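# Remove container lid and place it on mat

## Task

Take the lid off the container and put it on the mat, never letting it fall; the container must not be tilted much and has to end up standing upright.

## Robot and tools

Robot: two arms, left_arm and right_arm, each with six joints and a two-finger gripper. Joint order for every row and every per-joint list in results: waist, shoulder, elbow, wrist pitch, wrist yaw, wrist roll. Use that order only; arm names do not match image sides.

Frame: all hand positions, orientations and velocities are reported in the scene frame. Its origin sits at table-top height, halfway between the nominal arm bases. +z points up, +x points out over the table, and left_arm is on the +y side. Calibrated bases: left_arm at (+0.010, +0.340, +0.048) m, right_arm at (-0.019, -0.294, +0.016) m, both almost unrotated. The gripper's fingers extend along its +z axis and close along its y axis. end_effector_position is the point between the pads, roughly 1 cm short of the tips. Printed hand poses can be wrong by a few cm, more at full reach.

Row format (used by execute_actions and move): one flat list of 14 numbers for both arms together, each in [-1, 1]. Numbers 1-6 are left_arm joint offsets, number 7 is left_arm opening, numbers 8-13 are right_arm joint offsets, number 14 is right_arm opening. Joint numbers are offsets, not poses: they add to the arm's Joint targets as they were when the action (or move) began, not to the previous row. Scaling: 1.0 equals 2.224 rad for waist, shoulder and elbow, and 8.485 rad for the three wrist joints. So 0 keeps a joint at its current target; sending the same offset in a new action shifts it again. Opening is absolute: +1 fully open, -1 closed; intermediate values ask the fingers to reach that grip_measured reading. To keep a gripper unchanged, resend its current command (0 means half-closed, not 'no change').

Stated joint ranges (rad): waist -2.618 to 3.054; shoulder 0.000 to 3.142; elbow 0.000 to 3.142; wrist pitch, wrist yaw -1.571 to 1.571; wrist roll -2.094 to 2.094. Real limits may differ by up to 0.059 rad. An action pushing a joint more than 0.059 rad beyond its range is rejected for both arms; a joint asked past its true end is clipped there and the result may say "joint sent to its limit".

execute_actions: argument actions is a list of actions; each action is a list of up to 15 rows, one per 1/30 s step; if fewer, the last row is held to fill 15 steps. Each action lasts 0.5 s. Optional cameras: list of names, ["all"], or []. An empty actions list returns state plus images, scene number and remaining actions.

move: target is one 14-number row or a list of up to 15 rows; every row's offsets count from the same starting Joint targets. Joints move together along interpolated paths (the gripper traces a curve), with no obstacle avoidance. speed: rad/s cap for the joint with the longest travel, 0.01 to 12.57, default 0.5, single value or one per target. blend: rad, corner rounding between listed targets; 0 means stop at each. opening_speed: rate of gripper command change per second on the -1..+1 scale, at least 0.2; use it for gentle closing. grip_force: per-pad force cap in N, 10 to 50, one value or one per arm; it persists; lower values close slowly. blocking=false returns after ~0.5 s while the move continues. Total path time is capped at 10 s. The result adds a "move:" line: done, off_target (settled more than 0.035 rad from target), moving, held (a check withheld steps or clearance stopped it) or fault; limits=held flags withheld steps. Neither done nor off_target tells you about contact.

wait: seconds 0 to 10; arms keep their last command; a running move continues. stop: brakes a running move. zoom_image: camera is cam_left_wrist or cam_right_wrist, region [x0, y0, x1, y1] pixels of its newest full image (672x504), at most 504 per side. finished_scene: scene integer, ends the scene irreversibly; the lid must stay on the mat and the container upright without the robot.

Results: Joint positions (rad, plus finger gap in m, 0.094 open), Joint velocities (may read "within noise"), Joint targets (the base for your next offsets), Tool commands, grip_measured (on the opening scale; reads a bit wide when empty, a bit narrow on a squeezed part), grip_effort_nm (gripper motor effort, negative closing; not pad force, keeps a residual at rest), Joint torques (include arm weight; joints 1-3 wrap at ±28 N m), end_effector_position/quat_wxyz. "joint command not followed" means the clearance check altered targets. Each joint target can lead its measured angle by only 0.339 rad (big joints) or 2.2 rad (wrist), and targets implying a hand jump over 200 mm are scaled back, so large moves may need several actions.

Cameras: cam_left_wrist and cam_right_wrist, each on its arm's wrist; images may lag while moving.

Avoid: dropping the lid or releasing it while it moves; tipping the container; knocking anything off the table; fast impacts with the table, fixtures or heavy objects; any contact or gripping between the two arms; strain on camera cables. To end a push, command targets back past the measured positions. Motors heat when holding loads, stretched out, or pushing against something; MOTOR HOT appears at 75 °C and at 90 °C the arm folds and goes idle. Keep motions smooth and efficient, since elapsed time, including thinking time, counts.

Each tool is called after ">>>" by a JSON object that holds its "api" and its "payload".

## Session

>>> {"api": "execute_actions", "payload": {"actions": []}}

Scene clock: 0.00 s.
left_arm: end_effector_position=(+0.1424, +0.2086, +0.1803) grip_measured=+1.000 grip_effort_nm=n/a end_effector_quat_wxyz=(+0.391, +0.107, +0.904, -0.134) | right_arm: end_effector_position=(+0.1701, -0.2520, +0.1407) grip_measured=+1.000 grip_effort_nm=n/a end_effector_quat_wxyz=(+0.351, +0.331, +0.868, +0.116)
Joint positions: left_arm=[-1.418 0.526 0.523 -1.018 -0.689 -1.016 0.094] | right_arm=[0.62 0.539 0.532 -0.925 0.437 1.2 0.094]
Joint velocities: within noise
Joint torques (N m): no reading
Heat: left arm: 33 °C; right arm: 38 °C.
Joint targets: left_arm=[-1.421 0.527 0.539 -1.025 -0.708 -1.021] | right_arm=[0.617 0.538 0.547 -0.923 0.452 1.192]
Tool commands: left_gripper/opening=+1.0 right_gripper/opening=+1.0
camera_calibration:
cam_left_wrist: T_world_to_cam=[[-0.341625, -0.937467, 0.0666887, 0.236312], [-0.887998, 0.298728, -0.349602, 0.167383], [0.307818, -0.178652, -0.934522, 0.266672], [0, 0, 0, 1]] pos_world=[0.147279, 0.219174, 0.291969]
cam_right_wrist: T_world_to_cam=[[-0.55076, -0.675806, -0.489847, -0.00377703], [-0.756252, 0.652386, -0.0497553, 0.339479], [0.353194, 0.343044, -0.870388, 0.254736], [0, 0, 0, 1]] pos_world=[0.164681, -0.31141, 0.23676]

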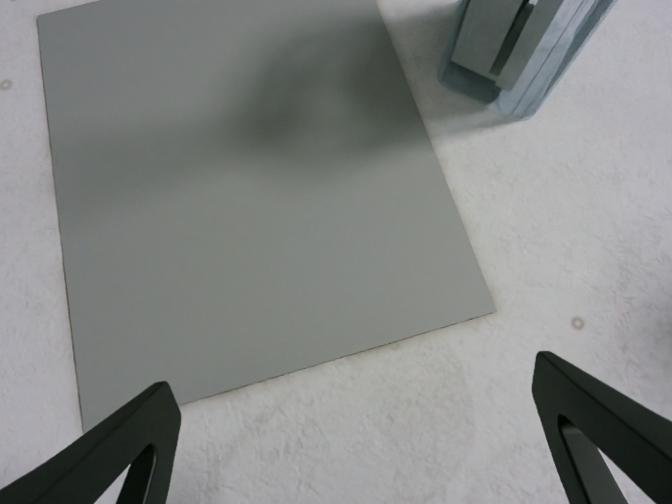

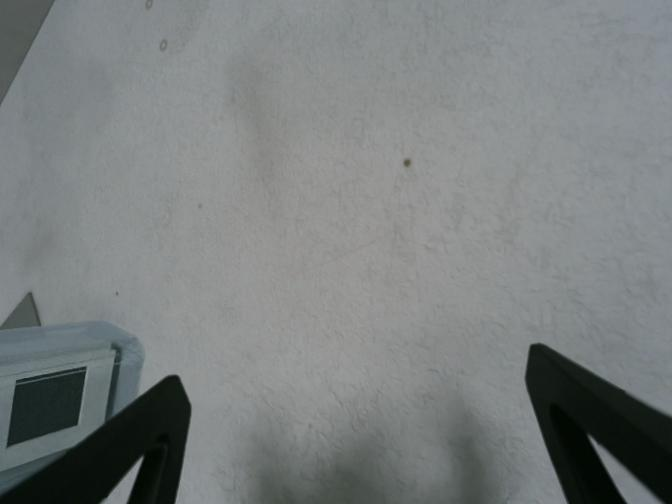

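>>> {"api": "move", "payload": {"target": [[0.7513,0.2127,0.2073,0.0501,0,0,0.0,0,0,0,0,0,0,1],[0.7513,0.2127,0.2073,0.0501,0.2649,0.1897,0.0,0,0,0,0,0,0,1]], "speed": 1.2, "blend": 0.2, "cameras": ["cam_left_wrist","cam_right_wrist"]}}

Scene clock: 4.77 s.
left_arm: end_effector_position=(+0.2329, +0.2048, +0.3872) grip_measured=+0.002 grip_effort_nm=-0.11 end_effector_quat_wxyz=(+0.530, +0.412, +0.592, -0.445) | right_arm: end_effector_position=(+0.1701, -0.2520, +0.1407) grip_measured=+1.000 grip_effort_nm=0.01 end_effector_quat_wxyz=(+0.351, +0.331, +0.868, +0.116)
Joint positions: left_arm=[0.245 1 0.956 -0.622 1.503 0.574 0.047] | right_arm=[0.62 0.539 0.532 -0.925 0.437 1.2 0.094]
Joint torques (N m): left_arm=[0.5 -1.18 10 1.14 0.6 0.13] | right_arm=[-0.05 0.98 7.2 1.38 0.29 0]
Heat: left arm: 34 °C; right arm: 38 °C.
Joint targets: left_arm=[0.250 1.001 1.000 -0.600 1.540 0.589] | right_arm=[0.617 0.538 0.547 -0.923 0.452 1.192]
move: off_target (left_arm); left_arm: the elbow is farthest, 0.044 rad from its target
camera_calibration:
cam_left_wrist: T_world_to_cam=[[-0.957243, -0.289152, -0.00872806, 0.289673], [-0.139463, 0.487707, -0.861796, 0.30652], [0.253447, -0.823731, -0.507181, 0.41082], [0, 0, 0, 1]] pos_world=[0.215915, 0.272672, 0.475046]
cam_right_wrist: T_world_to_cam=[[-0.55076, -0.675806, -0.489847, -0.00377703], [-0.756252, 0.652386, -0.0497553, 0.339479], [0.353194, 0.343044, -0.870388, 0.254736], [0, 0, 0, 1]] pos_world=[0.164681, -0.31141, 0.23676]

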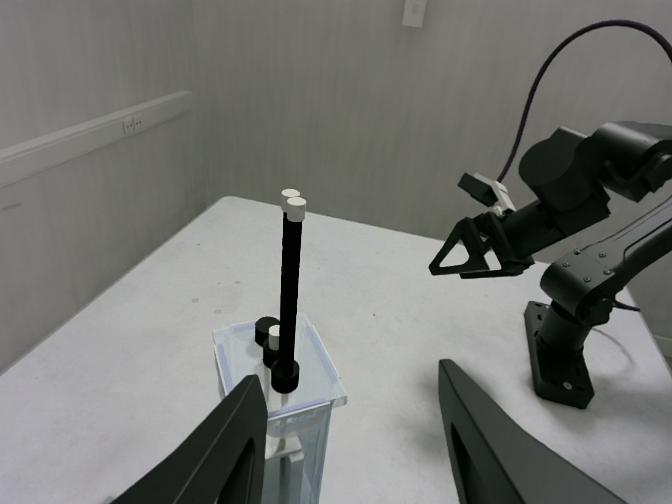

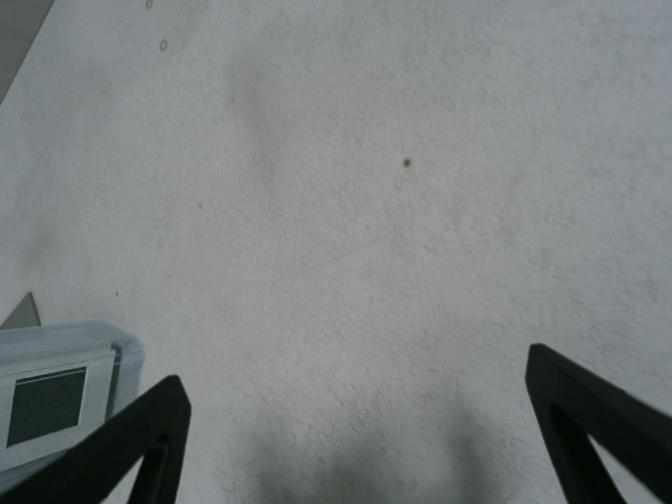

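>>> {"api": "zoom_image", "payload": {"camera": "cam_left_wrist", "region": [180, 290, 400, 504]}}

Scaled by 2.291 from the camera's 672x504 image, which has a finer 960x720 frame.

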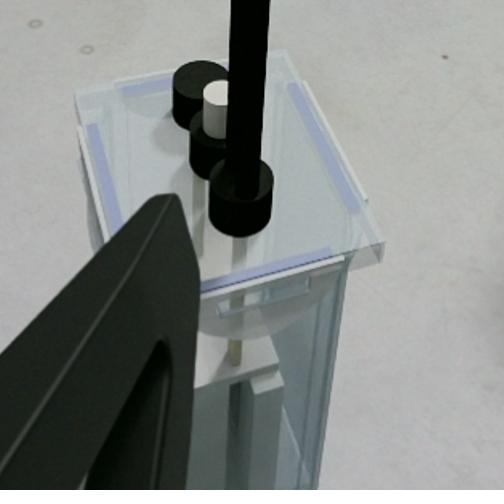

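>>> {"api": "move", "payload": {"target": [0,0,0,0,0,0,0.0,0.1668,0.2810,0.0466,0.184,-0.0101,-0.144,0.2], "speed": 1.0, "cameras": ["cam_left_wrist","cam_right_wrist"]}}

Scene clock: 10.43 s.
left_arm: end_effector_position=(+0.2329, +0.2048, +0.3872) grip_measured=+0.002 grip_effort_nm=-0.11 end_effector_quat_wxyz=(+0.530, +0.412, +0.592, -0.445) | right_arm: end_effector_position=(+0.2528, -0.0011, +0.3048) grip_measured=+0.202 grip_effort_nm=-0.07 end_effector_quat_wxyz=(+0.683, -0.216, +0.665, +0.213)
Joint positions: left_arm=[0.245 1 0.956 -0.622 1.503 0.574 0.047] | right_arm=[0.985 1.165 0.61 0.579 0.368 -0.02 0.056]
Joint torques (N m): left_arm=[0.51 -1.18 10.02 1.15 0.59 0.14] | right_arm=[0.47 -3.6 9.73 2.55 -0.09 -0.08]
Heat: left arm: 35 °C; right arm: 40 °C.
Joint targets: left_arm=[0.250 1.001 1.000 -0.600 1.540 0.589] | right_arm=[0.988 1.163 0.650 0.638 0.366 -0.030]
move: off_target (left_arm, right_arm); left_arm: the elbow is farthest, 0.044 rad from its target; right_arm: the wrist pitch is farthest, 0.059 rad from its target
camera_calibration:
cam_left_wrist: T_world_to_cam=[[-0.957243, -0.289152, -0.00872806, 0.289673], [-0.139463, 0.487707, -0.861796, 0.30652], [0.253447, -0.823731, -0.507181, 0.41082], [0, 0, 0, 1]] pos_world=[0.215915, 0.272672, 0.475046]
cam_right_wrist: T_world_to_cam=[[0.576124, -0.811029, -0.101553, -0.111721], [-0.445196, -0.207171, -0.871138, 0.417304], [0.685479, 0.547095, -0.480422, 0.0797095], [0, 0, 0, 1]] pos_world=[0.195508, -0.0477646, 0.390478]

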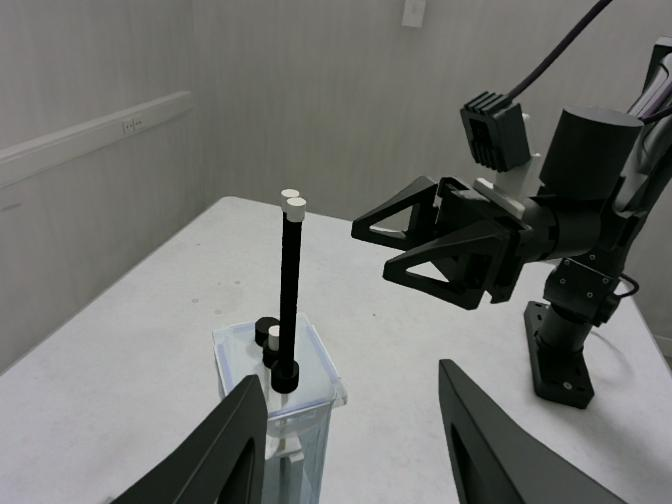

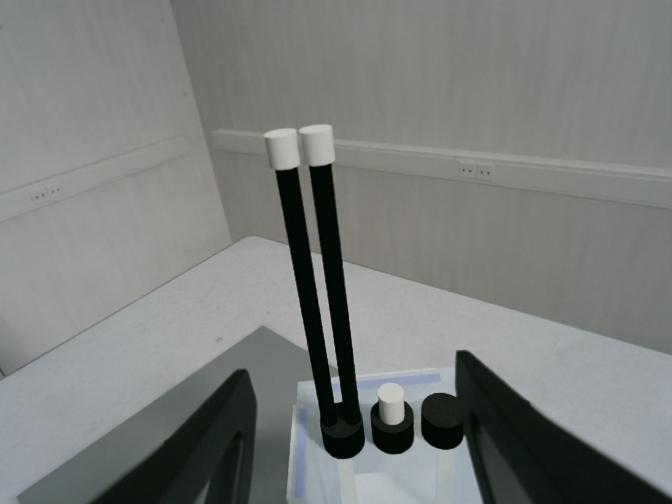

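>>> {"api": "zoom_image", "payload": {"camera": "cam_right_wrist", "region": [260, 340, 520, 504]}}

Scaled by 1.938 from the camera's 672x504 image, which has a finer 960x720 frame.

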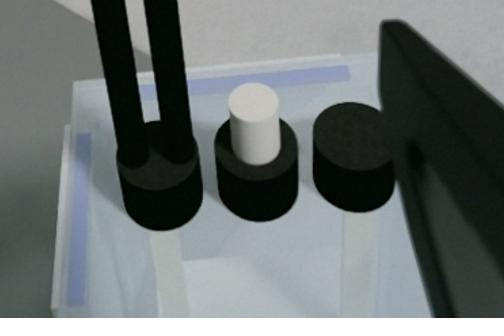

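>>> {"api": "move", "payload": {"target": [[0,0,0,0,0,0,0.0,0.0119,0.0101,0.0333,-0.0045,0.0022,0,0.2],[0,0,0,0,0,0,0.0,-0.0319,0.1529,0.1412,0.005,-0.0093,0,0.2]], "speed": 0.4, "cameras": ["cam_left_wrist","cam_right_wrist"]}}

Scene clock: 14.03 s.
left_arm: end_effector_position=(+0.2329, +0.2048, +0.3872) grip_measured=+0.002 grip_effort_nm=-0.11 end_effector_quat_wxyz=(+0.530, +0.412, +0.592, -0.445) | right_arm: end_effector_position=(+0.3156, +0.0574, +0.3233) grip_measured=+0.202 grip_effort_nm=-0.07 end_effector_quat_wxyz=(+0.687, -0.214, +0.660, +0.217)
Joint positions: left_arm=[0.245 1 0.956 -0.622 1.503 0.574 0.047] | right_arm=[0.919 1.502 0.922 0.62 0.299 -0.02 0.056]
Joint torques (N m): left_arm=[0.47 -1.21 10.07 1.14 0.59 0.12] | right_arm=[-0.61 -6.78 9.88 2.53 -0.14 -0.03]
Heat: left arm: 36 °C; right arm: 41 °C.
Joint targets: left_arm=[0.250 1.001 1.000 -0.600 1.540 0.589] | right_arm=[0.917 1.504 0.964 0.680 0.287 -0.030]
move: off_target (left_arm, right_arm); left_arm: the elbow is farthest, 0.044 rad from its target; right_arm: the wrist pitch is farthest, 0.060 rad from its target
camera_calibration:
cam_left_wrist: T_world_to_cam=[[-0.957243, -0.289152, -0.00872806, 0.289673], [-0.139463, 0.487707, -0.861796, 0.30652], [0.253447, -0.823731, -0.507181, 0.41082], [0, 0, 0, 1]] pos_world=[0.215915, 0.272672, 0.475046]
cam_right_wrist: T_world_to_cam=[[0.579651, -0.808138, -0.104487, -0.0988523], [-0.435252, -0.198657, -0.878118, 0.472124], [0.688884, 0.55448, -0.466895, 0.00755758], [0, 0, 0, 1]] pos_world=[0.257586, 0.0097138, 0.407781]

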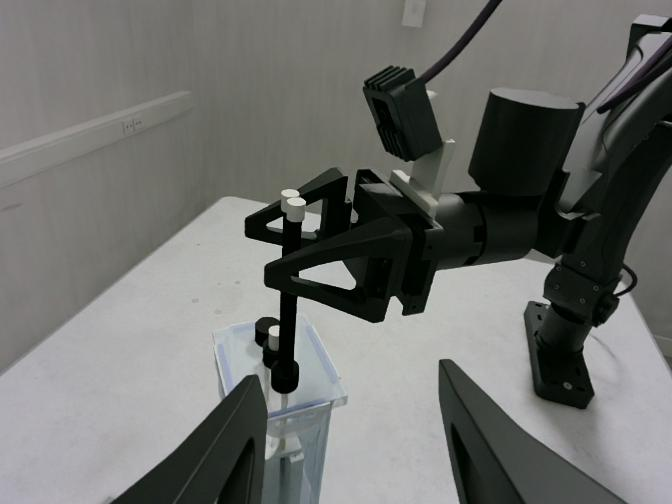

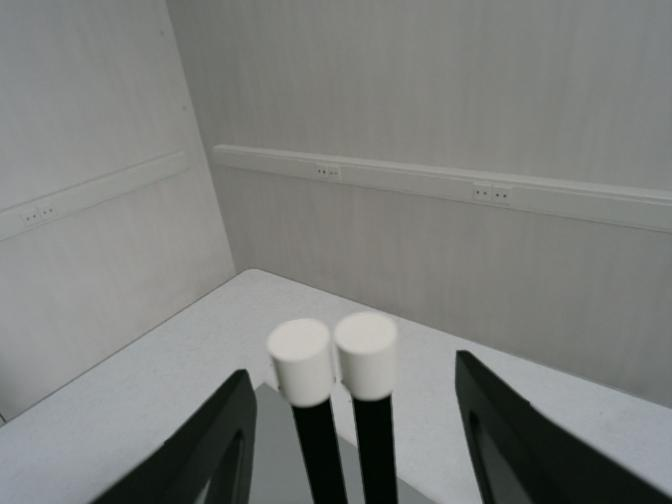

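>>> {"api": "move", "payload": {"target": [0,0,0,0,0,0,0.0,0,0,0,0,0,0,-0.64], "opening_speed": 0.5, "cameras": ["cam_left_wrist","cam_right_wrist"]}}

Scene clock: 16.03 s.
left_arm: end_effector_position=(+0.2329, +0.2048, +0.3872) grip_measured=+0.002 grip_effort_nm=-0.11 end_effector_quat_wxyz=(+0.530, +0.412, +0.592, -0.445) | right_arm: end_effector_position=(+0.3150, +0.0583, +0.3236) grip_measured=-0.581 grip_effort_nm=-1.00 end_effector_quat_wxyz=(+0.687, -0.216, +0.659, +0.219)
Joint positions: left_arm=[0.245 1 0.956 -0.622 1.503 0.574 0.047] | right_arm=[0.919 1.502 0.922 0.622 0.293 -0.02 0.02]
Joint torques (N m): left_arm=[0.42 -1.26 10.03 1.12 0.6 0.15] | right_arm=[-0.62 -6.79 9.88 2.57 -0.11 -0.03]
Heat: left arm: 36 °C; right arm: 42 °C.
Joint targets: left_arm=[0.250 1.001 1.000 -0.600 1.540 0.589] | right_arm=[0.917 1.504 0.964 0.680 0.287 -0.030]
move: off_target (left_arm, right_arm); left_arm: the elbow is farthest, 0.044 rad from its target; right_arm: the wrist pitch is farthest, 0.058 rad from its target
camera_calibration:
cam_left_wrist: T_world_to_cam=[[-0.957243, -0.289152, -0.00872806, 0.289673], [-0.139463, 0.487707, -0.861796, 0.30652], [0.253447, -0.823731, -0.507181, 0.41082], [0, 0, 0, 1]] pos_world=[0.215915, 0.272672, 0.475046]
cam_right_wrist: T_world_to_cam=[[0.584784, -0.804408, -0.104663, -0.0995607], [-0.433031, -0.200459, -0.878806, 0.471934], [0.685938, 0.559235, -0.465559, 0.00786904], [0, 0, 0, 1]] pos_world=[0.257186, 0.0101153, 0.407981]

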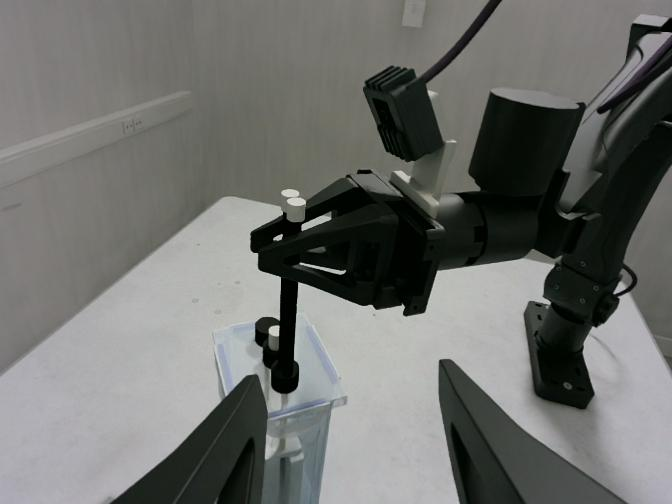

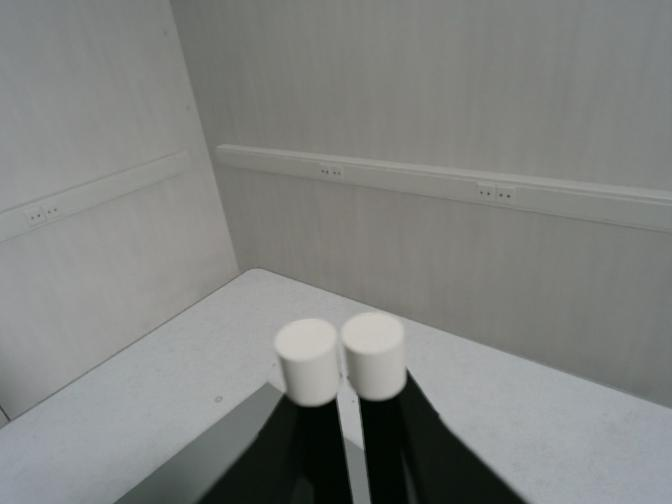

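>>> {"api": "move", "payload": {"target": [[-0.0917,0.2381,-0.0978,0.1777,-0.0289,-0.2545,1.0,0,0,0,0,0,0,-0.64],[-0.0917,0.4582,-0.1736,0.2499,-0.0289,-0.2545,1.0,0,0,0,0,0,0,-0.64]], "speed": 1.0, "blend": [0.1,0], "cameras": ["cam_left_wrist","cam_right_wrist"]}}

Scene clock: 20.90 s.
left_arm: end_effector_position=(+0.3674, +0.1744, +0.1814) grip_measured=+0.998 grip_effort_nm=0.08 end_effector_quat_wxyz=(+0.125, -0.083, +0.696, -0.702) | right_arm: end_effector_position=(+0.3150, +0.0583, +0.3236) grip_measured=-0.582 grip_effort_nm=-1.02 end_effector_quat_wxyz=(+0.687, -0.216, +0.659, +0.219)
Joint positions: left_arm=[0.053 2.017 0.617 1.463 1.294 -1.575 0.094] | right_arm=[0.919 1.502 0.922 0.622 0.293 -0.02 0.02]
Joint torques (N m): left_arm=[-0.61 -6.32 2.77 1.8 -0.05 0] | right_arm=[-0.61 -6.79 9.87 2.58 -0.11 -0.04]
Heat: left arm: 36 °C; right arm: 43 °C.
Joint targets: left_arm=[0.046 2.020 0.614 1.520 1.295 -1.570] | right_arm=[0.917 1.504 0.964 0.680 0.287 -0.030]
move: off_target (left_arm, right_arm); left_arm: the wrist pitch is farthest, 0.057 rad from its target; right_arm: the wrist pitch is farthest, 0.058 rad from its target
camera_calibration:
cam_left_wrist: T_world_to_cam=[[-0.143291, -0.0567726, 0.988051, -0.11254], [-0.972294, 0.194389, -0.129836, 0.387185], [-0.184695, -0.97928, -0.0830538, 0.358472], [0, 0, 0, 1]] pos_world=[0.42654, 0.26939, 0.191238]
cam_right_wrist: T_world_to_cam=[[0.584784, -0.804408, -0.104663, -0.0995607], [-0.433031, -0.200459, -0.878806, 0.471934], [0.685938, 0.559235, -0.465559, 0.00786904], [0, 0, 0, 1]] pos_world=[0.257186, 0.0101153, 0.407981]

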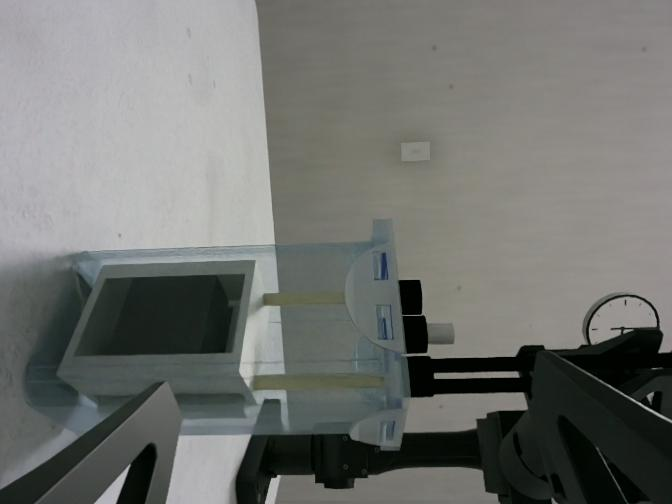

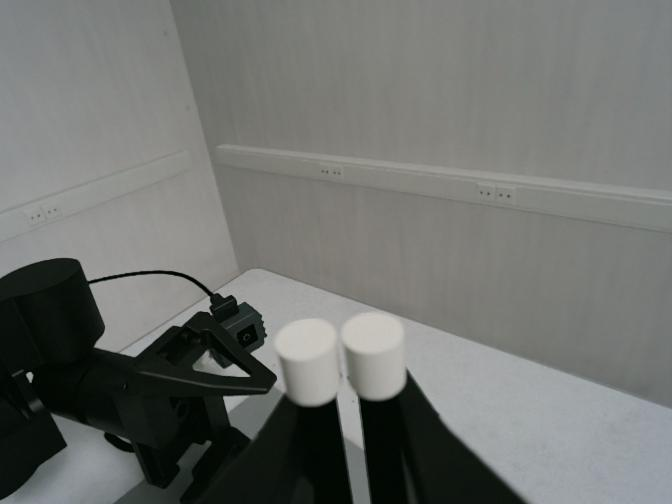

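>>> {"api": "zoom_image", "payload": {"camera": "cam_left_wrist", "region": [240, 190, 500, 470]}}

Scaled by 1.800 from the camera's 672x504 image, which has a finer 960x720 frame.

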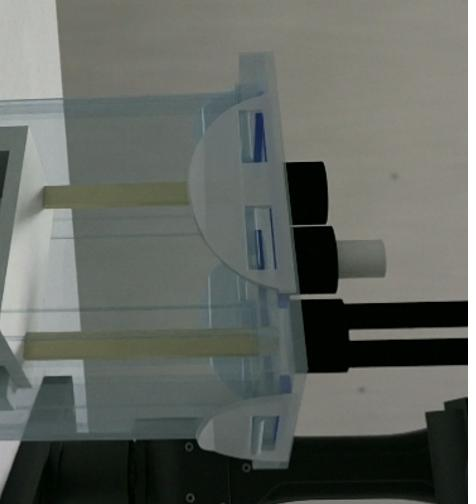

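>>> {"api": "move", "payload": {"target": [-0.08,0.0016,0.0184,-0.0028,-0.021,0.0035,1.0,0,0,0,0,0,0,-0.64], "speed": 0.5, "cameras": ["cam_left_wrist"]}}

Scene clock: 23.20 s.
left_arm: end_effector_position=(+0.3635, +0.1178, +0.1852) grip_measured=+0.998 grip_effort_nm=0.08 end_effector_quat_wxyz=(+0.128, -0.073, +0.692, -0.706) | right_arm: end_effector_position=(+0.3150, +0.0583, +0.3236) grip_measured=-0.582 grip_effort_nm=-1.02 end_effector_quat_wxyz=(+0.687, -0.216, +0.659, +0.219)
Joint positions: left_arm=[-0.131 2.017 0.625 1.463 1.119 -1.56 0.094] | right_arm=[0.919 1.502 0.922 0.622 0.293 -0.02 0.02]
Joint torques (N m): left_arm=[-0.18 -6.24 5.86 1.59 -0.09 0.2] | right_arm=[-0.61 -6.78 9.87 2.57 -0.11 -0.01]
Heat: left arm: 36 °C; right arm: 44 °C.
Joint targets: left_arm=[-0.132 2.023 0.655 1.496 1.117 -1.541] | right_arm=[0.917 1.504 0.964 0.680 0.287 -0.030]
move: off_target (right_arm); right_arm: the wrist pitch is farthest, 0.058 rad from its target
camera_calibration:
cam_left_wrist: T_world_to_cam=[[-0.164913, -0.0477222, 0.985153, -0.112792], [-0.967442, 0.202251, -0.152151, 0.39632], [-0.191987, -0.97817, -0.0795222, 0.304468], [0, 0, 0, 1]] pos_world=[0.42327, 0.212283, 0.195629]
Images, in order (width x height): cam_left_wrist 672x504.

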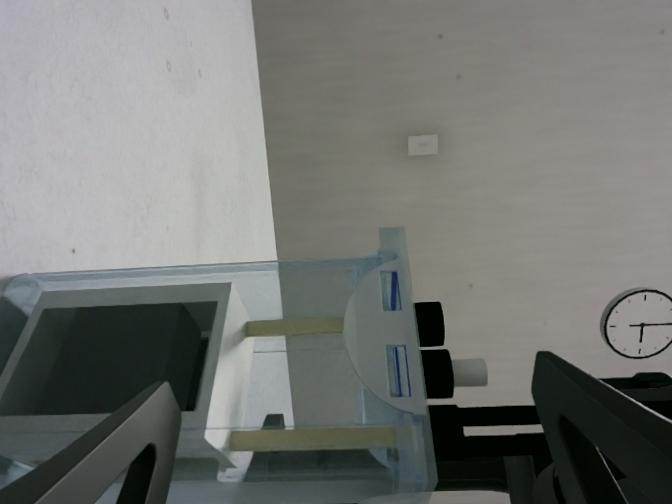

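>>> {"api": "move", "payload": {"target": [[-0.02,-0.0148,0.0274,-0.0071,-0.0052,0,1.0,0,0,0,0,0,0,-0.64],[-0.0531,-0.0148,0.0274,-0.0071,-0.0139,0,1.0,0,0,0,0,0,0,-0.64]], "speed": 0.3, "blend": 0.05, "cameras": ["cam_left_wrist"]}}

Scene clock: 24.77 s.
left_arm: end_effector_position=(+0.3669, +0.0784, +0.2010) grip_measured=+0.998 grip_effort_nm=0.08 end_effector_quat_wxyz=(+0.140, -0.056, +0.682, -0.715) | right_arm: end_effector_position=(+0.3150, +0.0583, +0.3236) grip_measured=-0.582 grip_effort_nm=-1.02 end_effector_quat_wxyz=(+0.687, -0.216, +0.659, +0.219)
Joint positions: left_arm=[-0.249 2.017 0.686 1.449 1.009 -1.56 0.094] | right_arm=[0.919 1.502 0.922 0.622 0.293 -0.02 0.02]
Joint torques (N m): left_arm=[-0.2 -8.91 6.08 1.18 -0.1 0.19] | right_arm=[-0.61 -6.79 9.87 2.57 -0.11 -0.02]
Heat: left arm: 36 °C; right arm: 44 °C.
Joint targets: left_arm=[-0.250 1.990 0.715 1.436 0.999 -1.541] | right_arm=[0.917 1.504 0.964 0.680 0.287 -0.030]
move: off_target (right_arm); blend cut to 0.0305 rad at target 1; right_arm: the wrist pitch is farthest, 0.058 rad from its target
camera_calibration:
cam_left_wrist: T_world_to_cam=[[-0.208414, -0.0257622, 0.977701, -0.11395], [-0.958066, 0.206381, -0.19879, 0.415532], [-0.196657, -0.978133, -0.0676945, 0.267208], [0, 0, 0, 1]] pos_world=[0.426906, 0.172671, 0.212101]
Images, in order (width x height): cam_left_wrist 672x504.

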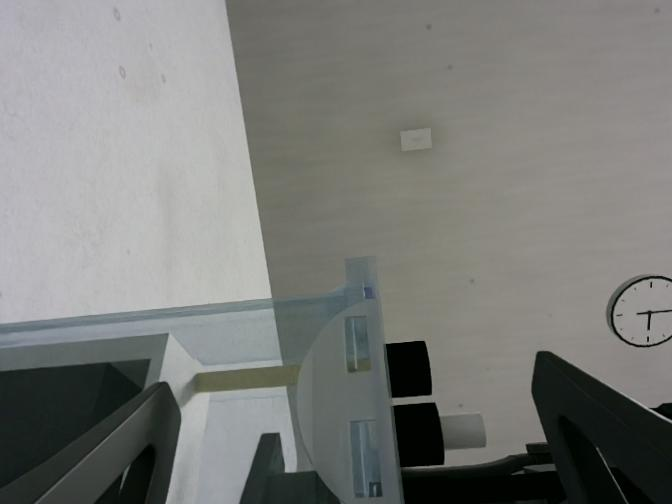

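>>> {"api": "move", "payload": {"target": [0,0,0,0,0,-0.0103,-0.1,0,0,0,0,0,0,-0.64], "speed": 0.3, "opening_speed": 0.8, "cameras": ["cam_left_wrist"]}}

>>> {"api": "zoom_image", "payload": {"camera": "cam_left_wrist", "region": [200, 240, 520, 504]}}

Scene clock: 26.63 s.
left_arm: end_effector_position=(+0.3669, +0.0784, +0.2010) grip_measured=-0.098 grip_effort_nm=-0.11 end_effector_quat_wxyz=(+0.114, -0.081, +0.680, -0.720) | right_arm: end_effector_position=(+0.3150, +0.0583, +0.3236) grip_measured=-0.582 grip_effort_nm=-1.02 end_effector_quat_wxyz=(+0.687, -0.216, +0.659, +0.219)
Joint positions: left_arm=[-0.249 2.017 0.686 1.449 1.009 -1.634 0.042] | right_arm=[0.919 1.502 0.922 0.622 0.293 -0.02 0.02]
Joint torques (N m): left_arm=[-0.2 -8.88 6.05 1.18 -0.11 0.03] | right_arm=[-0.61 -6.78 9.88 2.56 -0.11 -0.01]
Heat: left arm: 36 °C; right arm: 44 °C.
Joint targets: left_arm=[-0.250 1.990 0.715 1.436 0.999 -1.628] | right_arm=[0.917 1.504 0.964 0.680 0.287 -0.030]
move: off_target (right_arm); right_arm: the wrist pitch is farthest, 0.058 rad from its target
camera_calibration:
cam_left_wrist: T_world_to_cam=[[-0.138817, -0.00530606, 0.990304, -0.143609], [-0.968905, 0.207551, -0.134706, 0.406504], [-0.204824, -0.97821, -0.0339528, 0.263433], [0, 0, 0, 1]] pos_world=[0.427886, 0.17256, 0.205919]
Images, in order (width x height): cam_left_wrist 672x504.

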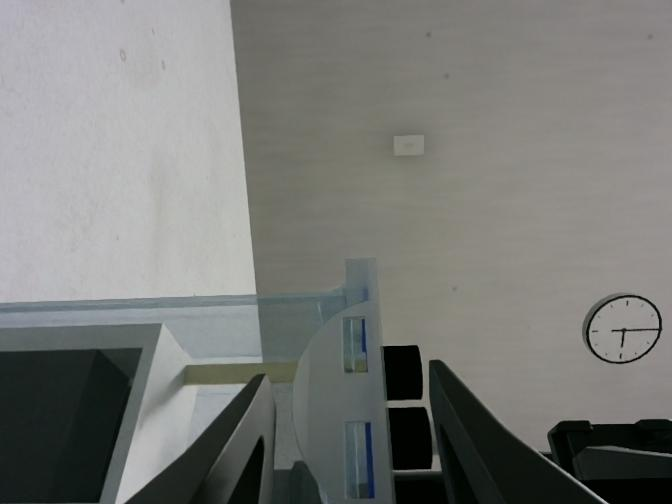

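Scaled by 1.575 from the camera's 672x504 image, which has a finer 960x720 frame.

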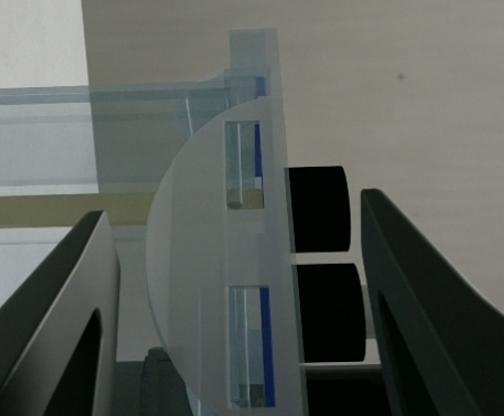

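>>> {"api": "move", "payload": {"target": [-0.0056,0.0205,0,0.0085,-0.0015,0,-0.1,0,0,0,0,0,0,-0.64], "speed": 0.2, "cameras": ["cam_left_wrist"]}}

>>> {"api": "zoom_image", "payload": {"camera": "cam_left_wrist", "region": [200, 240, 520, 504]}}

Scene clock: 27.80 s.
left_arm: end_effector_position=(+0.3684, +0.0778, +0.1981) grip_measured=-0.098 grip_effort_nm=-0.11 end_effector_quat_wxyz=(+0.115, -0.087, +0.680, -0.719) | right_arm: end_effector_position=(+0.3150, +0.0583, +0.3236) grip_measured=-0.582 grip_effort_nm=-1.02 end_effector_quat_wxyz=(+0.687, -0.216, +0.659, +0.219)
Joint positions: left_arm=[-0.252 2.026 0.686 1.452 0.997 -1.634 0.042] | right_arm=[0.919 1.502 0.922 0.622 0.293 -0.02 0.02]
Joint torques (N m): left_arm=[-0.55 -6.37 6 1.88 -0.04 0.02] | right_arm=[-0.62 -6.79 9.88 2.57 -0.11 -0.06]
Heat: left arm: 36 °C; right arm: 45 °C.
Joint targets: left_arm=[-0.263 2.036 0.715 1.508 0.986 -1.628] | right_arm=[0.917 1.504 0.964 0.680 0.287 -0.030]
move: off_target (left_arm, right_arm); left_arm: the wrist pitch is farthest, 0.056 rad from its target; right_arm: the wrist pitch is farthest, 0.058 rad from its target
camera_calibration:
cam_left_wrist: T_world_to_cam=[[-0.132576, -0.00694358, 0.991149, -0.142795], [-0.971574, 0.198783, -0.128565, 0.408223], [-0.196131, -0.980019, -0.0331001, 0.259897], [0, 0, 0, 1]] pos_world=[0.428662, 0.172565, 0.202617]
Images, in order (width x height): cam_left_wrist 672x504.

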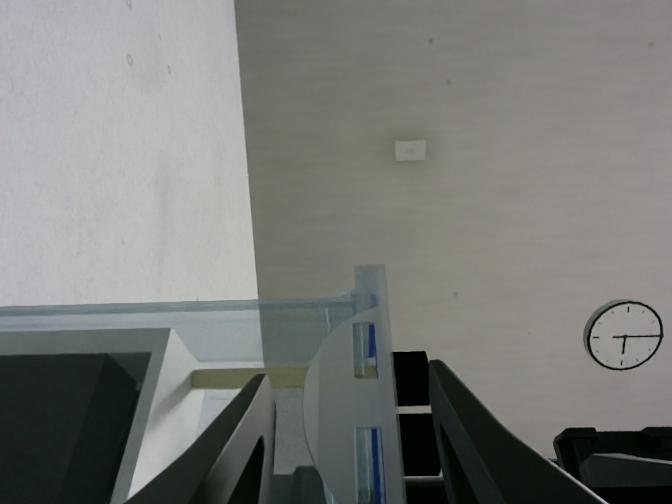

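Scaled by 1.575 from the camera's 672x504 image, which has a finer 960x720 frame.

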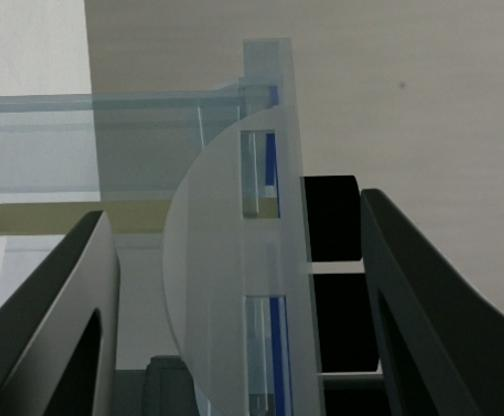

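>>> {"api": "move", "payload": {"target": [-0.0067,0.0,-0.002,0.0,-0.0008,0,-0.1,0,0,0,0,0,0,-0.64], "speed": 0.2, "cameras": ["cam_left_wrist"]}}

>>> {"api": "zoom_image", "payload": {"camera": "cam_left_wrist", "region": [200, 240, 520, 504]}}

Scene clock: 28.60 s.
left_arm: end_effector_position=(+0.3654, +0.0727, +0.1982) grip_measured=-0.098 grip_effort_nm=-0.11 end_effector_quat_wxyz=(+0.111, -0.084, +0.680, -0.720) | right_arm: end_effector_position=(+0.3150, +0.0583, +0.3236) grip_measured=-0.582 grip_effort_nm=-1.02 end_effector_quat_wxyz=(+0.687, -0.216, +0.659, +0.219)
Joint positions: left_arm=[-0.267 2.026 0.686 1.452 0.991 -1.634 0.042] | right_arm=[0.919 1.502 0.922 0.622 0.293 -0.02 0.02]
Joint torques (N m): left_arm=[-0.55 -6.3 5.64 1.91 -0.09 0.02] | right_arm=[-0.62 -6.79 9.88 2.55 -0.11 -0.03]
Heat: left arm: 36 °C; right arm: 45 °C.
Joint targets: left_arm=[-0.278 2.036 0.711 1.508 0.979 -1.628] | right_arm=[0.917 1.504 0.964 0.680 0.287 -0.030]
move: off_target (left_arm, right_arm); left_arm: the wrist pitch is farthest, 0.056 rad from its target; right_arm: the wrist pitch is farthest, 0.058 rad from its target
camera_calibration:
cam_left_wrist: T_world_to_cam=[[-0.13237, -0.00506894, 0.991187, -0.14363], [-0.969734, 0.207648, -0.128443, 0.404965], [-0.205167, -0.978191, -0.0324018, 0.25729], [0, 0, 0, 1]] pos_world=[0.426483, 0.16686, 0.202715]
Images, in order (width x height): cam_left_wrist 672x504.

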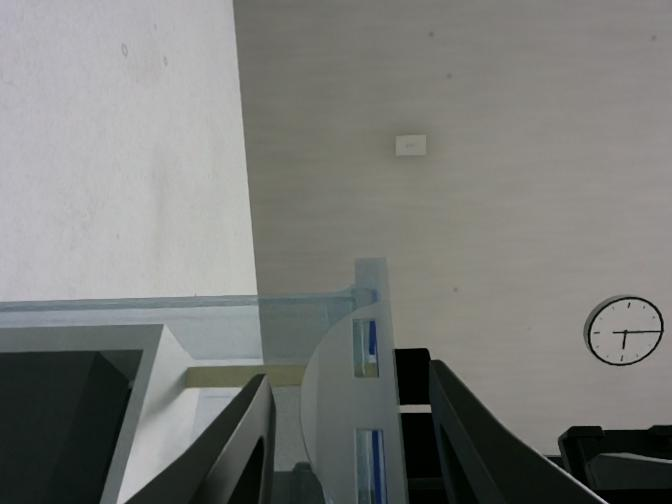

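Scaled by 1.575 from the camera's 672x504 image, which has a finer 960x720 frame.

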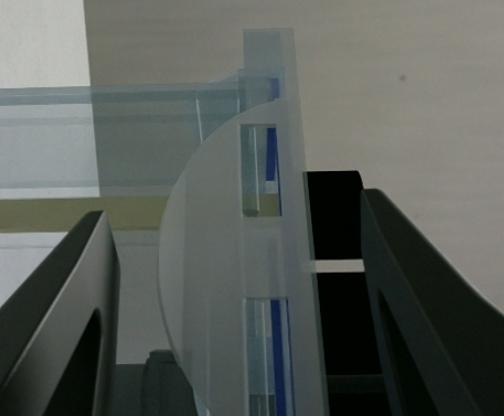

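>>> {"api": "move", "payload": {"target": [0,0,0,0,0,0,-0.4,0,0,0,0,0,0,-0.64], "opening_speed": 0.4, "cameras": ["cam_left_wrist"]}}

>>> {"api": "zoom_image", "payload": {"camera": "cam_left_wrist", "region": [200, 240, 520, 504]}}

Scene clock: 29.77 s.
left_arm: end_effector_position=(+0.3657, +0.0728, +0.1982) grip_measured=-0.398 grip_effort_nm=-0.11 end_effector_quat_wxyz=(+0.112, -0.084, +0.680, -0.720) | right_arm: end_effector_position=(+0.3150, +0.0583, +0.3236) grip_measured=-0.582 grip_effort_nm=-1.02 end_effector_quat_wxyz=(+0.687, -0.216, +0.659, +0.219)
Joint positions: left_arm=[-0.267 2.026 0.686 1.452 0.989 -1.634 0.028] | right_arm=[0.919 1.502 0.922 0.622 0.293 -0.02 0.02]
Joint torques (N m): left_arm=[-0.65 -6.3 5.63 1.89 -0.11 0.03] | right_arm=[-0.62 -6.79 9.87 2.57 -0.11 -0.02]
Heat: left arm: 36 °C; right arm: 45 °C.
Joint targets: left_arm=[-0.278 2.036 0.711 1.508 0.979 -1.628] | right_arm=[0.917 1.504 0.964 0.680 0.287 -0.030]
move: off_target (left_arm, right_arm); left_arm: the wrist pitch is farthest, 0.056 rad from its target; right_arm: the wrist pitch is farthest, 0.058 rad from its target
camera_calibration:
cam_left_wrist: T_world_to_cam=[[-0.132325, -0.00507775, 0.991193, -0.143634], [-0.970056, 0.20614, -0.128447, 0.405406], [-0.203672, -0.978509, -0.0322031, 0.256881], [0, 0, 0, 1]] pos_world=[0.42658, 0.167061, 0.202715]
Images, in order (width x height): cam_left_wrist 672x504.

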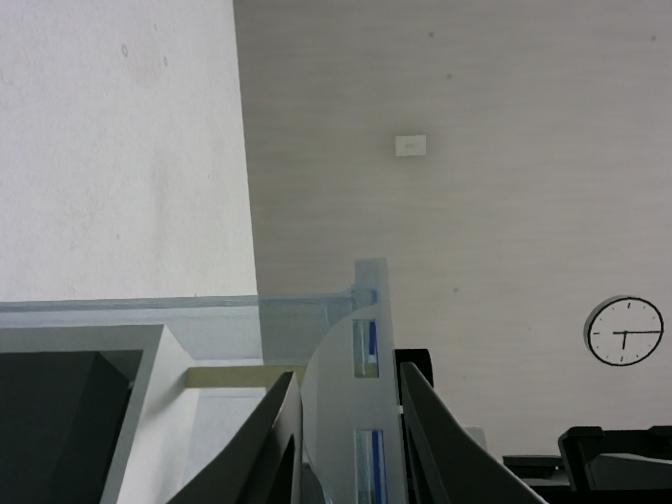

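Scaled by 1.575 from the camera's 672x504 image, which has a finer 960x720 frame.

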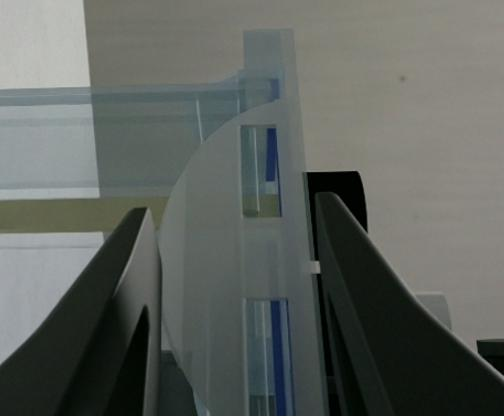

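>>> {"api": "move", "payload": {"target": [0,0,0,0,0,0,-0.65,0,0,0,0,0,0,-0.64], "opening_speed": 0.3, "grip_force": [40,50], "cameras": ["cam_left_wrist"]}}

>>> {"api": "zoom_image", "payload": {"camera": "cam_left_wrist", "region": [200, 240, 520, 504]}}

Scene clock: 30.93 s.
left_arm: end_effector_position=(+0.3657, +0.0728, +0.1982) grip_measured=-0.648 grip_effort_nm=-0.11 end_effector_quat_wxyz=(+0.112, -0.084, +0.680, -0.720) | right_arm: end_effector_position=(+0.3150, +0.0583, +0.3236) grip_measured=-0.582 grip_effort_nm=-1.02 end_effector_quat_wxyz=(+0.687, -0.216, +0.659, +0.219)
Joint positions: left_arm=[-0.267 2.026 0.686 1.452 0.989 -1.634 0.017] | right_arm=[0.919 1.502 0.922 0.622 0.293 -0.02 0.02]
Joint torques (N m): left_arm=[-0.59 -6.31 5.64 1.87 -0.1 0.02] | right_arm=[-0.61 -6.79 9.88 2.57 -0.11 -0.04]
Heat: left arm: 36 °C; right arm: 45 °C.
Joint targets: left_arm=[-0.278 2.036 0.711 1.508 0.979 -1.628] | right_arm=[0.917 1.504 0.964 0.680 0.287 -0.030]
grip_force (N): 40, 50
move: off_target (left_arm, right_arm); left_arm: the wrist pitch is farthest, 0.056 rad from its target; right_arm: the wrist pitch is farthest, 0.058 rad from its target
camera_calibration:
cam_left_wrist: T_world_to_cam=[[-0.132325, -0.00507775, 0.991193, -0.143634], [-0.970056, 0.20614, -0.128447, 0.405406], [-0.203672, -0.978509, -0.0322031, 0.256881], [0, 0, 0, 1]] pos_world=[0.42658, 0.167061, 0.202715]
Images, in order (width x height): cam_left_wrist 672x504.

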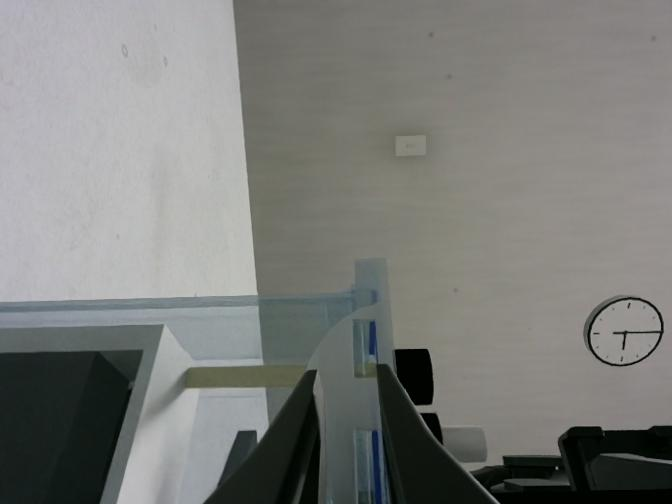

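Scaled by 1.575 from the camera's 672x504 image, which has a finer 960x720 frame.

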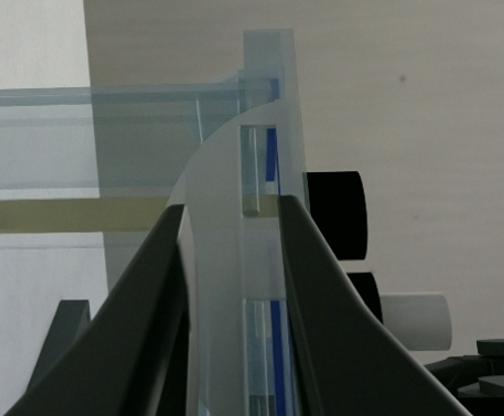

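>>> {"api": "move", "payload": {"target": [[0,0,0,0,0,0,-0.3,0,0,0,0,0,0,-0.64],[-0.0027,0,0,0,0.003,0,-0.3,0,0,0,0,0,0,-0.64]], "speed": 0.2, "opening_speed": 1}}

>>> {"api": "move", "payload": {"target": [0,0,0,0,0,0,-0.55,0,0,0,0,0,0,-0.64], "opening_speed": 0.3, "cameras": ["cam_left_wrist"]}}

>>> {"api": "zoom_image", "payload": {"camera": "cam_left_wrist", "region": [200, 240, 520, 504]}}

Scene clock: 32.67 s.
left_arm: end_effector_position=(+0.3631, +0.0708, +0.1981) grip_measured=-0.302 grip_effort_nm=0.09 end_effector_quat_wxyz=(+0.108, -0.080, +0.681, -0.720) | right_arm: end_effector_position=(+0.3150, +0.0583, +0.3236) grip_measured=-0.582 grip_effort_nm=-1.02 end_effector_quat_wxyz=(+0.687, -0.216, +0.659, +0.219)
Joint positions: left_arm=[-0.272 2.026 0.686 1.452 0.997 -1.634 0.033] | right_arm=[0.919 1.502 0.922 0.622 0.293 -0.02 0.02]
Joint torques (N m): left_arm=[-0.62 -6.34 5.61 1.87 0.11 0.02] | right_arm=[-0.62 -6.79 9.88 2.6 -0.11 -0.02]
Heat: left arm: 35 °C; right arm: 45 °C.
Joint targets: left_arm=[-0.284 2.036 0.711 1.508 1.005 -1.628] | right_arm=[0.917 1.504 0.964 0.680 0.287 -0.030]
grip_force (N): 40, 50
move: off_target (left_arm, right_arm); left_arm: the wrist pitch is farthest, 0.056 rad from its target; right_arm: the wrist pitch is farthest, 0.058 rad from its target

Scene clock: 33.70 s.
left_arm: end_effector_position=(+0.3631, +0.0708, +0.1981) grip_measured=-0.548 grip_effort_nm=-0.11 end_effector_quat_wxyz=(+0.108, -0.080, +0.681, -0.720) | right_arm: end_effector_position=(+0.3150, +0.0583, +0.3236) grip_measured=-0.582 grip_effort_nm=-1.02 end_effector_quat_wxyz=(+0.687, -0.216, +0.659, +0.219)
Joint positions: left_arm=[-0.272 2.026 0.686 1.452 0.997 -1.634 0.021] | right_arm=[0.919 1.502 0.922 0.622 0.293 -0.02 0.02]
Joint torques (N m): left_arm=[-0.57 -6.34 5.65 1.89 0.06 0.02] | right_arm=[-0.61 -6.79 9.88 2.57 -0.11 -0.05]
Heat: left arm: 35 °C; right arm: 46 °C.
Joint targets: left_arm=[-0.284 2.036 0.711 1.508 1.005 -1.628] | right_arm=[0.917 1.504 0.964 0.680 0.287 -0.030]
grip_force (N): 40, 50
move: off_target (left_arm, right_arm); left_arm: the wrist pitch is farthest, 0.056 rad from its target; right_arm: the wrist pitch is farthest, 0.058 rad from its target
camera_calibration:
cam_left_wrist: T_world_to_cam=[[-0.132689, -0.00429928, 0.991148, -0.143697], [-0.967421, 0.218098, -0.128566, 0.401582], [-0.215615, -0.975917, -0.0330984, 0.258687], [0, 0, 0, 1]] pos_world=[0.425209, 0.164255, 0.202617]
Images, in order (width x height): cam_left_wrist 672x504.

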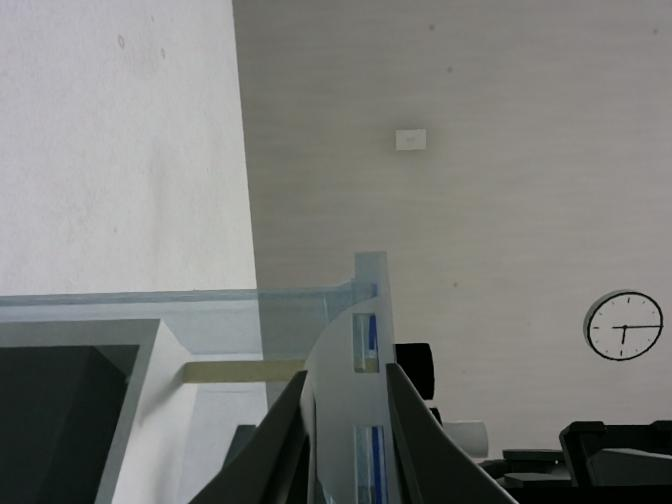

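Scaled by 1.575 from the camera's 672x504 image, which has a finer 960x720 frame.

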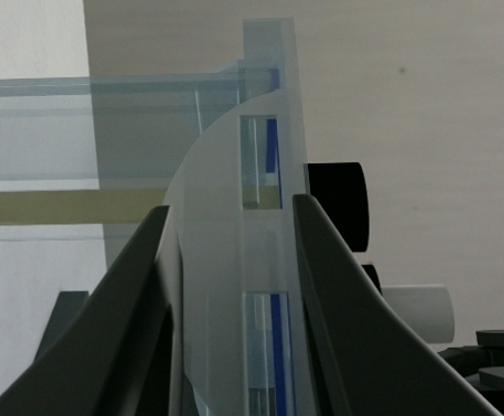

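>>> {"api": "move", "payload": {"target": [[0,0,0,0,0,0,-0.25,0,0,0,0,0,0,-0.64],[-0.003,0,0,0,0.004,0,-0.25,0,0,0,0,0,0,-0.64]], "speed": 0.2, "opening_speed": 1}}

>>> {"api": "move", "payload": {"target": [0,0,0,0,0,0,-0.55,0,0,0,0,0,0,-0.64], "opening_speed": 0.3, "cameras": ["cam_left_wrist"]}}

>>> {"api": "zoom_image", "payload": {"camera": "cam_left_wrist", "region": [200, 240, 520, 504]}}

Scene clock: 35.50 s.
left_arm: end_effector_position=(+0.3552, +0.0666, +0.1975) grip_measured=-0.252 grip_effort_nm=0.09 end_effector_quat_wxyz=(+0.093, -0.065, +0.683, -0.721) | right_arm: end_effector_position=(+0.3150, +0.0583, +0.3236) grip_measured=-0.582 grip_effort_nm=-1.02 end_effector_quat_wxyz=(+0.687, -0.216, +0.659, +0.219)
Joint positions: left_arm=[-0.28 2.026 0.686 1.452 1.03 -1.634 0.035] | right_arm=[0.919 1.502 0.922 0.622 0.293 -0.02 0.02]
Joint torques (N m): left_arm=[-0.57 -6.34 5.61 1.85 0.06 0.02] | right_arm=[-0.61 -6.79 9.88 2.55 -0.11 -0.06]
Heat: left arm: 35 °C; right arm: 46 °C.
Joint targets: left_arm=[-0.290 2.036 0.711 1.508 1.038 -1.628] | right_arm=[0.917 1.504 0.964 0.680 0.287 -0.030]
grip_force (N): 40, 50
move: off_target (left_arm, right_arm); left_arm: the wrist pitch is farthest, 0.056 rad from its target; right_arm: the wrist pitch is farthest, 0.058 rad from its target

Scene clock: 36.70 s.
left_arm: end_effector_position=(+0.3558, +0.0667, +0.1966) grip_measured=-0.457 grip_effort_nm=-0.86 end_effector_quat_wxyz=(+0.092, -0.069, +0.683, -0.721) | right_arm: end_effector_position=(+0.3151, +0.0581, +0.3236) grip_measured=-0.582 grip_effort_nm=-1.02 end_effector_quat_wxyz=(+0.687, -0.215, +0.659, +0.218)
Joint positions: left_arm=[-0.28 2.029 0.686 1.454 1.027 -1.64 0.026] | right_arm=[0.919 1.502 0.922 0.622 0.294 -0.02 0.02]
Joint torques (N m): left_arm=[-0.59 -6.54 5.63 1.86 0.07 0.09] | right_arm=[-0.61 -6.79 9.88 2.57 -0.11 -0.03]
Heat: left arm: 35 °C; right arm: 46 °C.
Joint targets: left_arm=[-0.290 2.036 0.711 1.508 1.038 -1.628] | right_arm=[0.917 1.504 0.964 0.680 0.287 -0.030]
grip_force (N): 40, 50
move: off_target (left_arm, right_arm); left_arm: the wrist pitch is farthest, 0.054 rad from its target; right_arm: the wrist pitch is farthest, 0.058 rad from its target
camera_calibration:
cam_left_wrist: T_world_to_cam=[[-0.126437, -0.00151367, 0.991973, -0.145886], [-0.959094, 0.255517, -0.121856, 0.38835], [-0.253282, -0.966803, -0.0337586, 0.266017], [0, 0, 0, 1]] pos_world=[0.421396, 0.157735, 0.201019]
Images, in order (width x height): cam_left_wrist 672x504.

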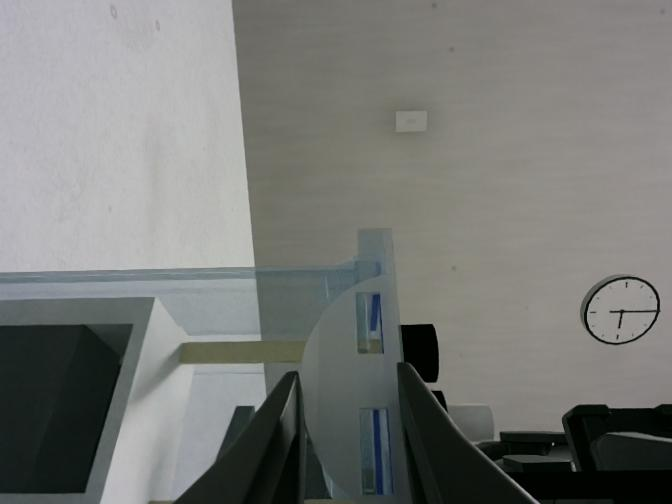

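Scaled by 1.575 from the camera's 672x504 image, which has a finer 960x720 frame.

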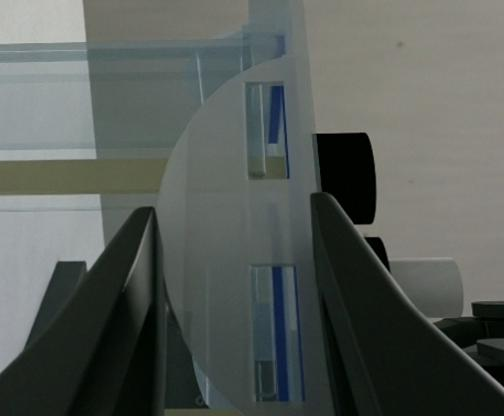

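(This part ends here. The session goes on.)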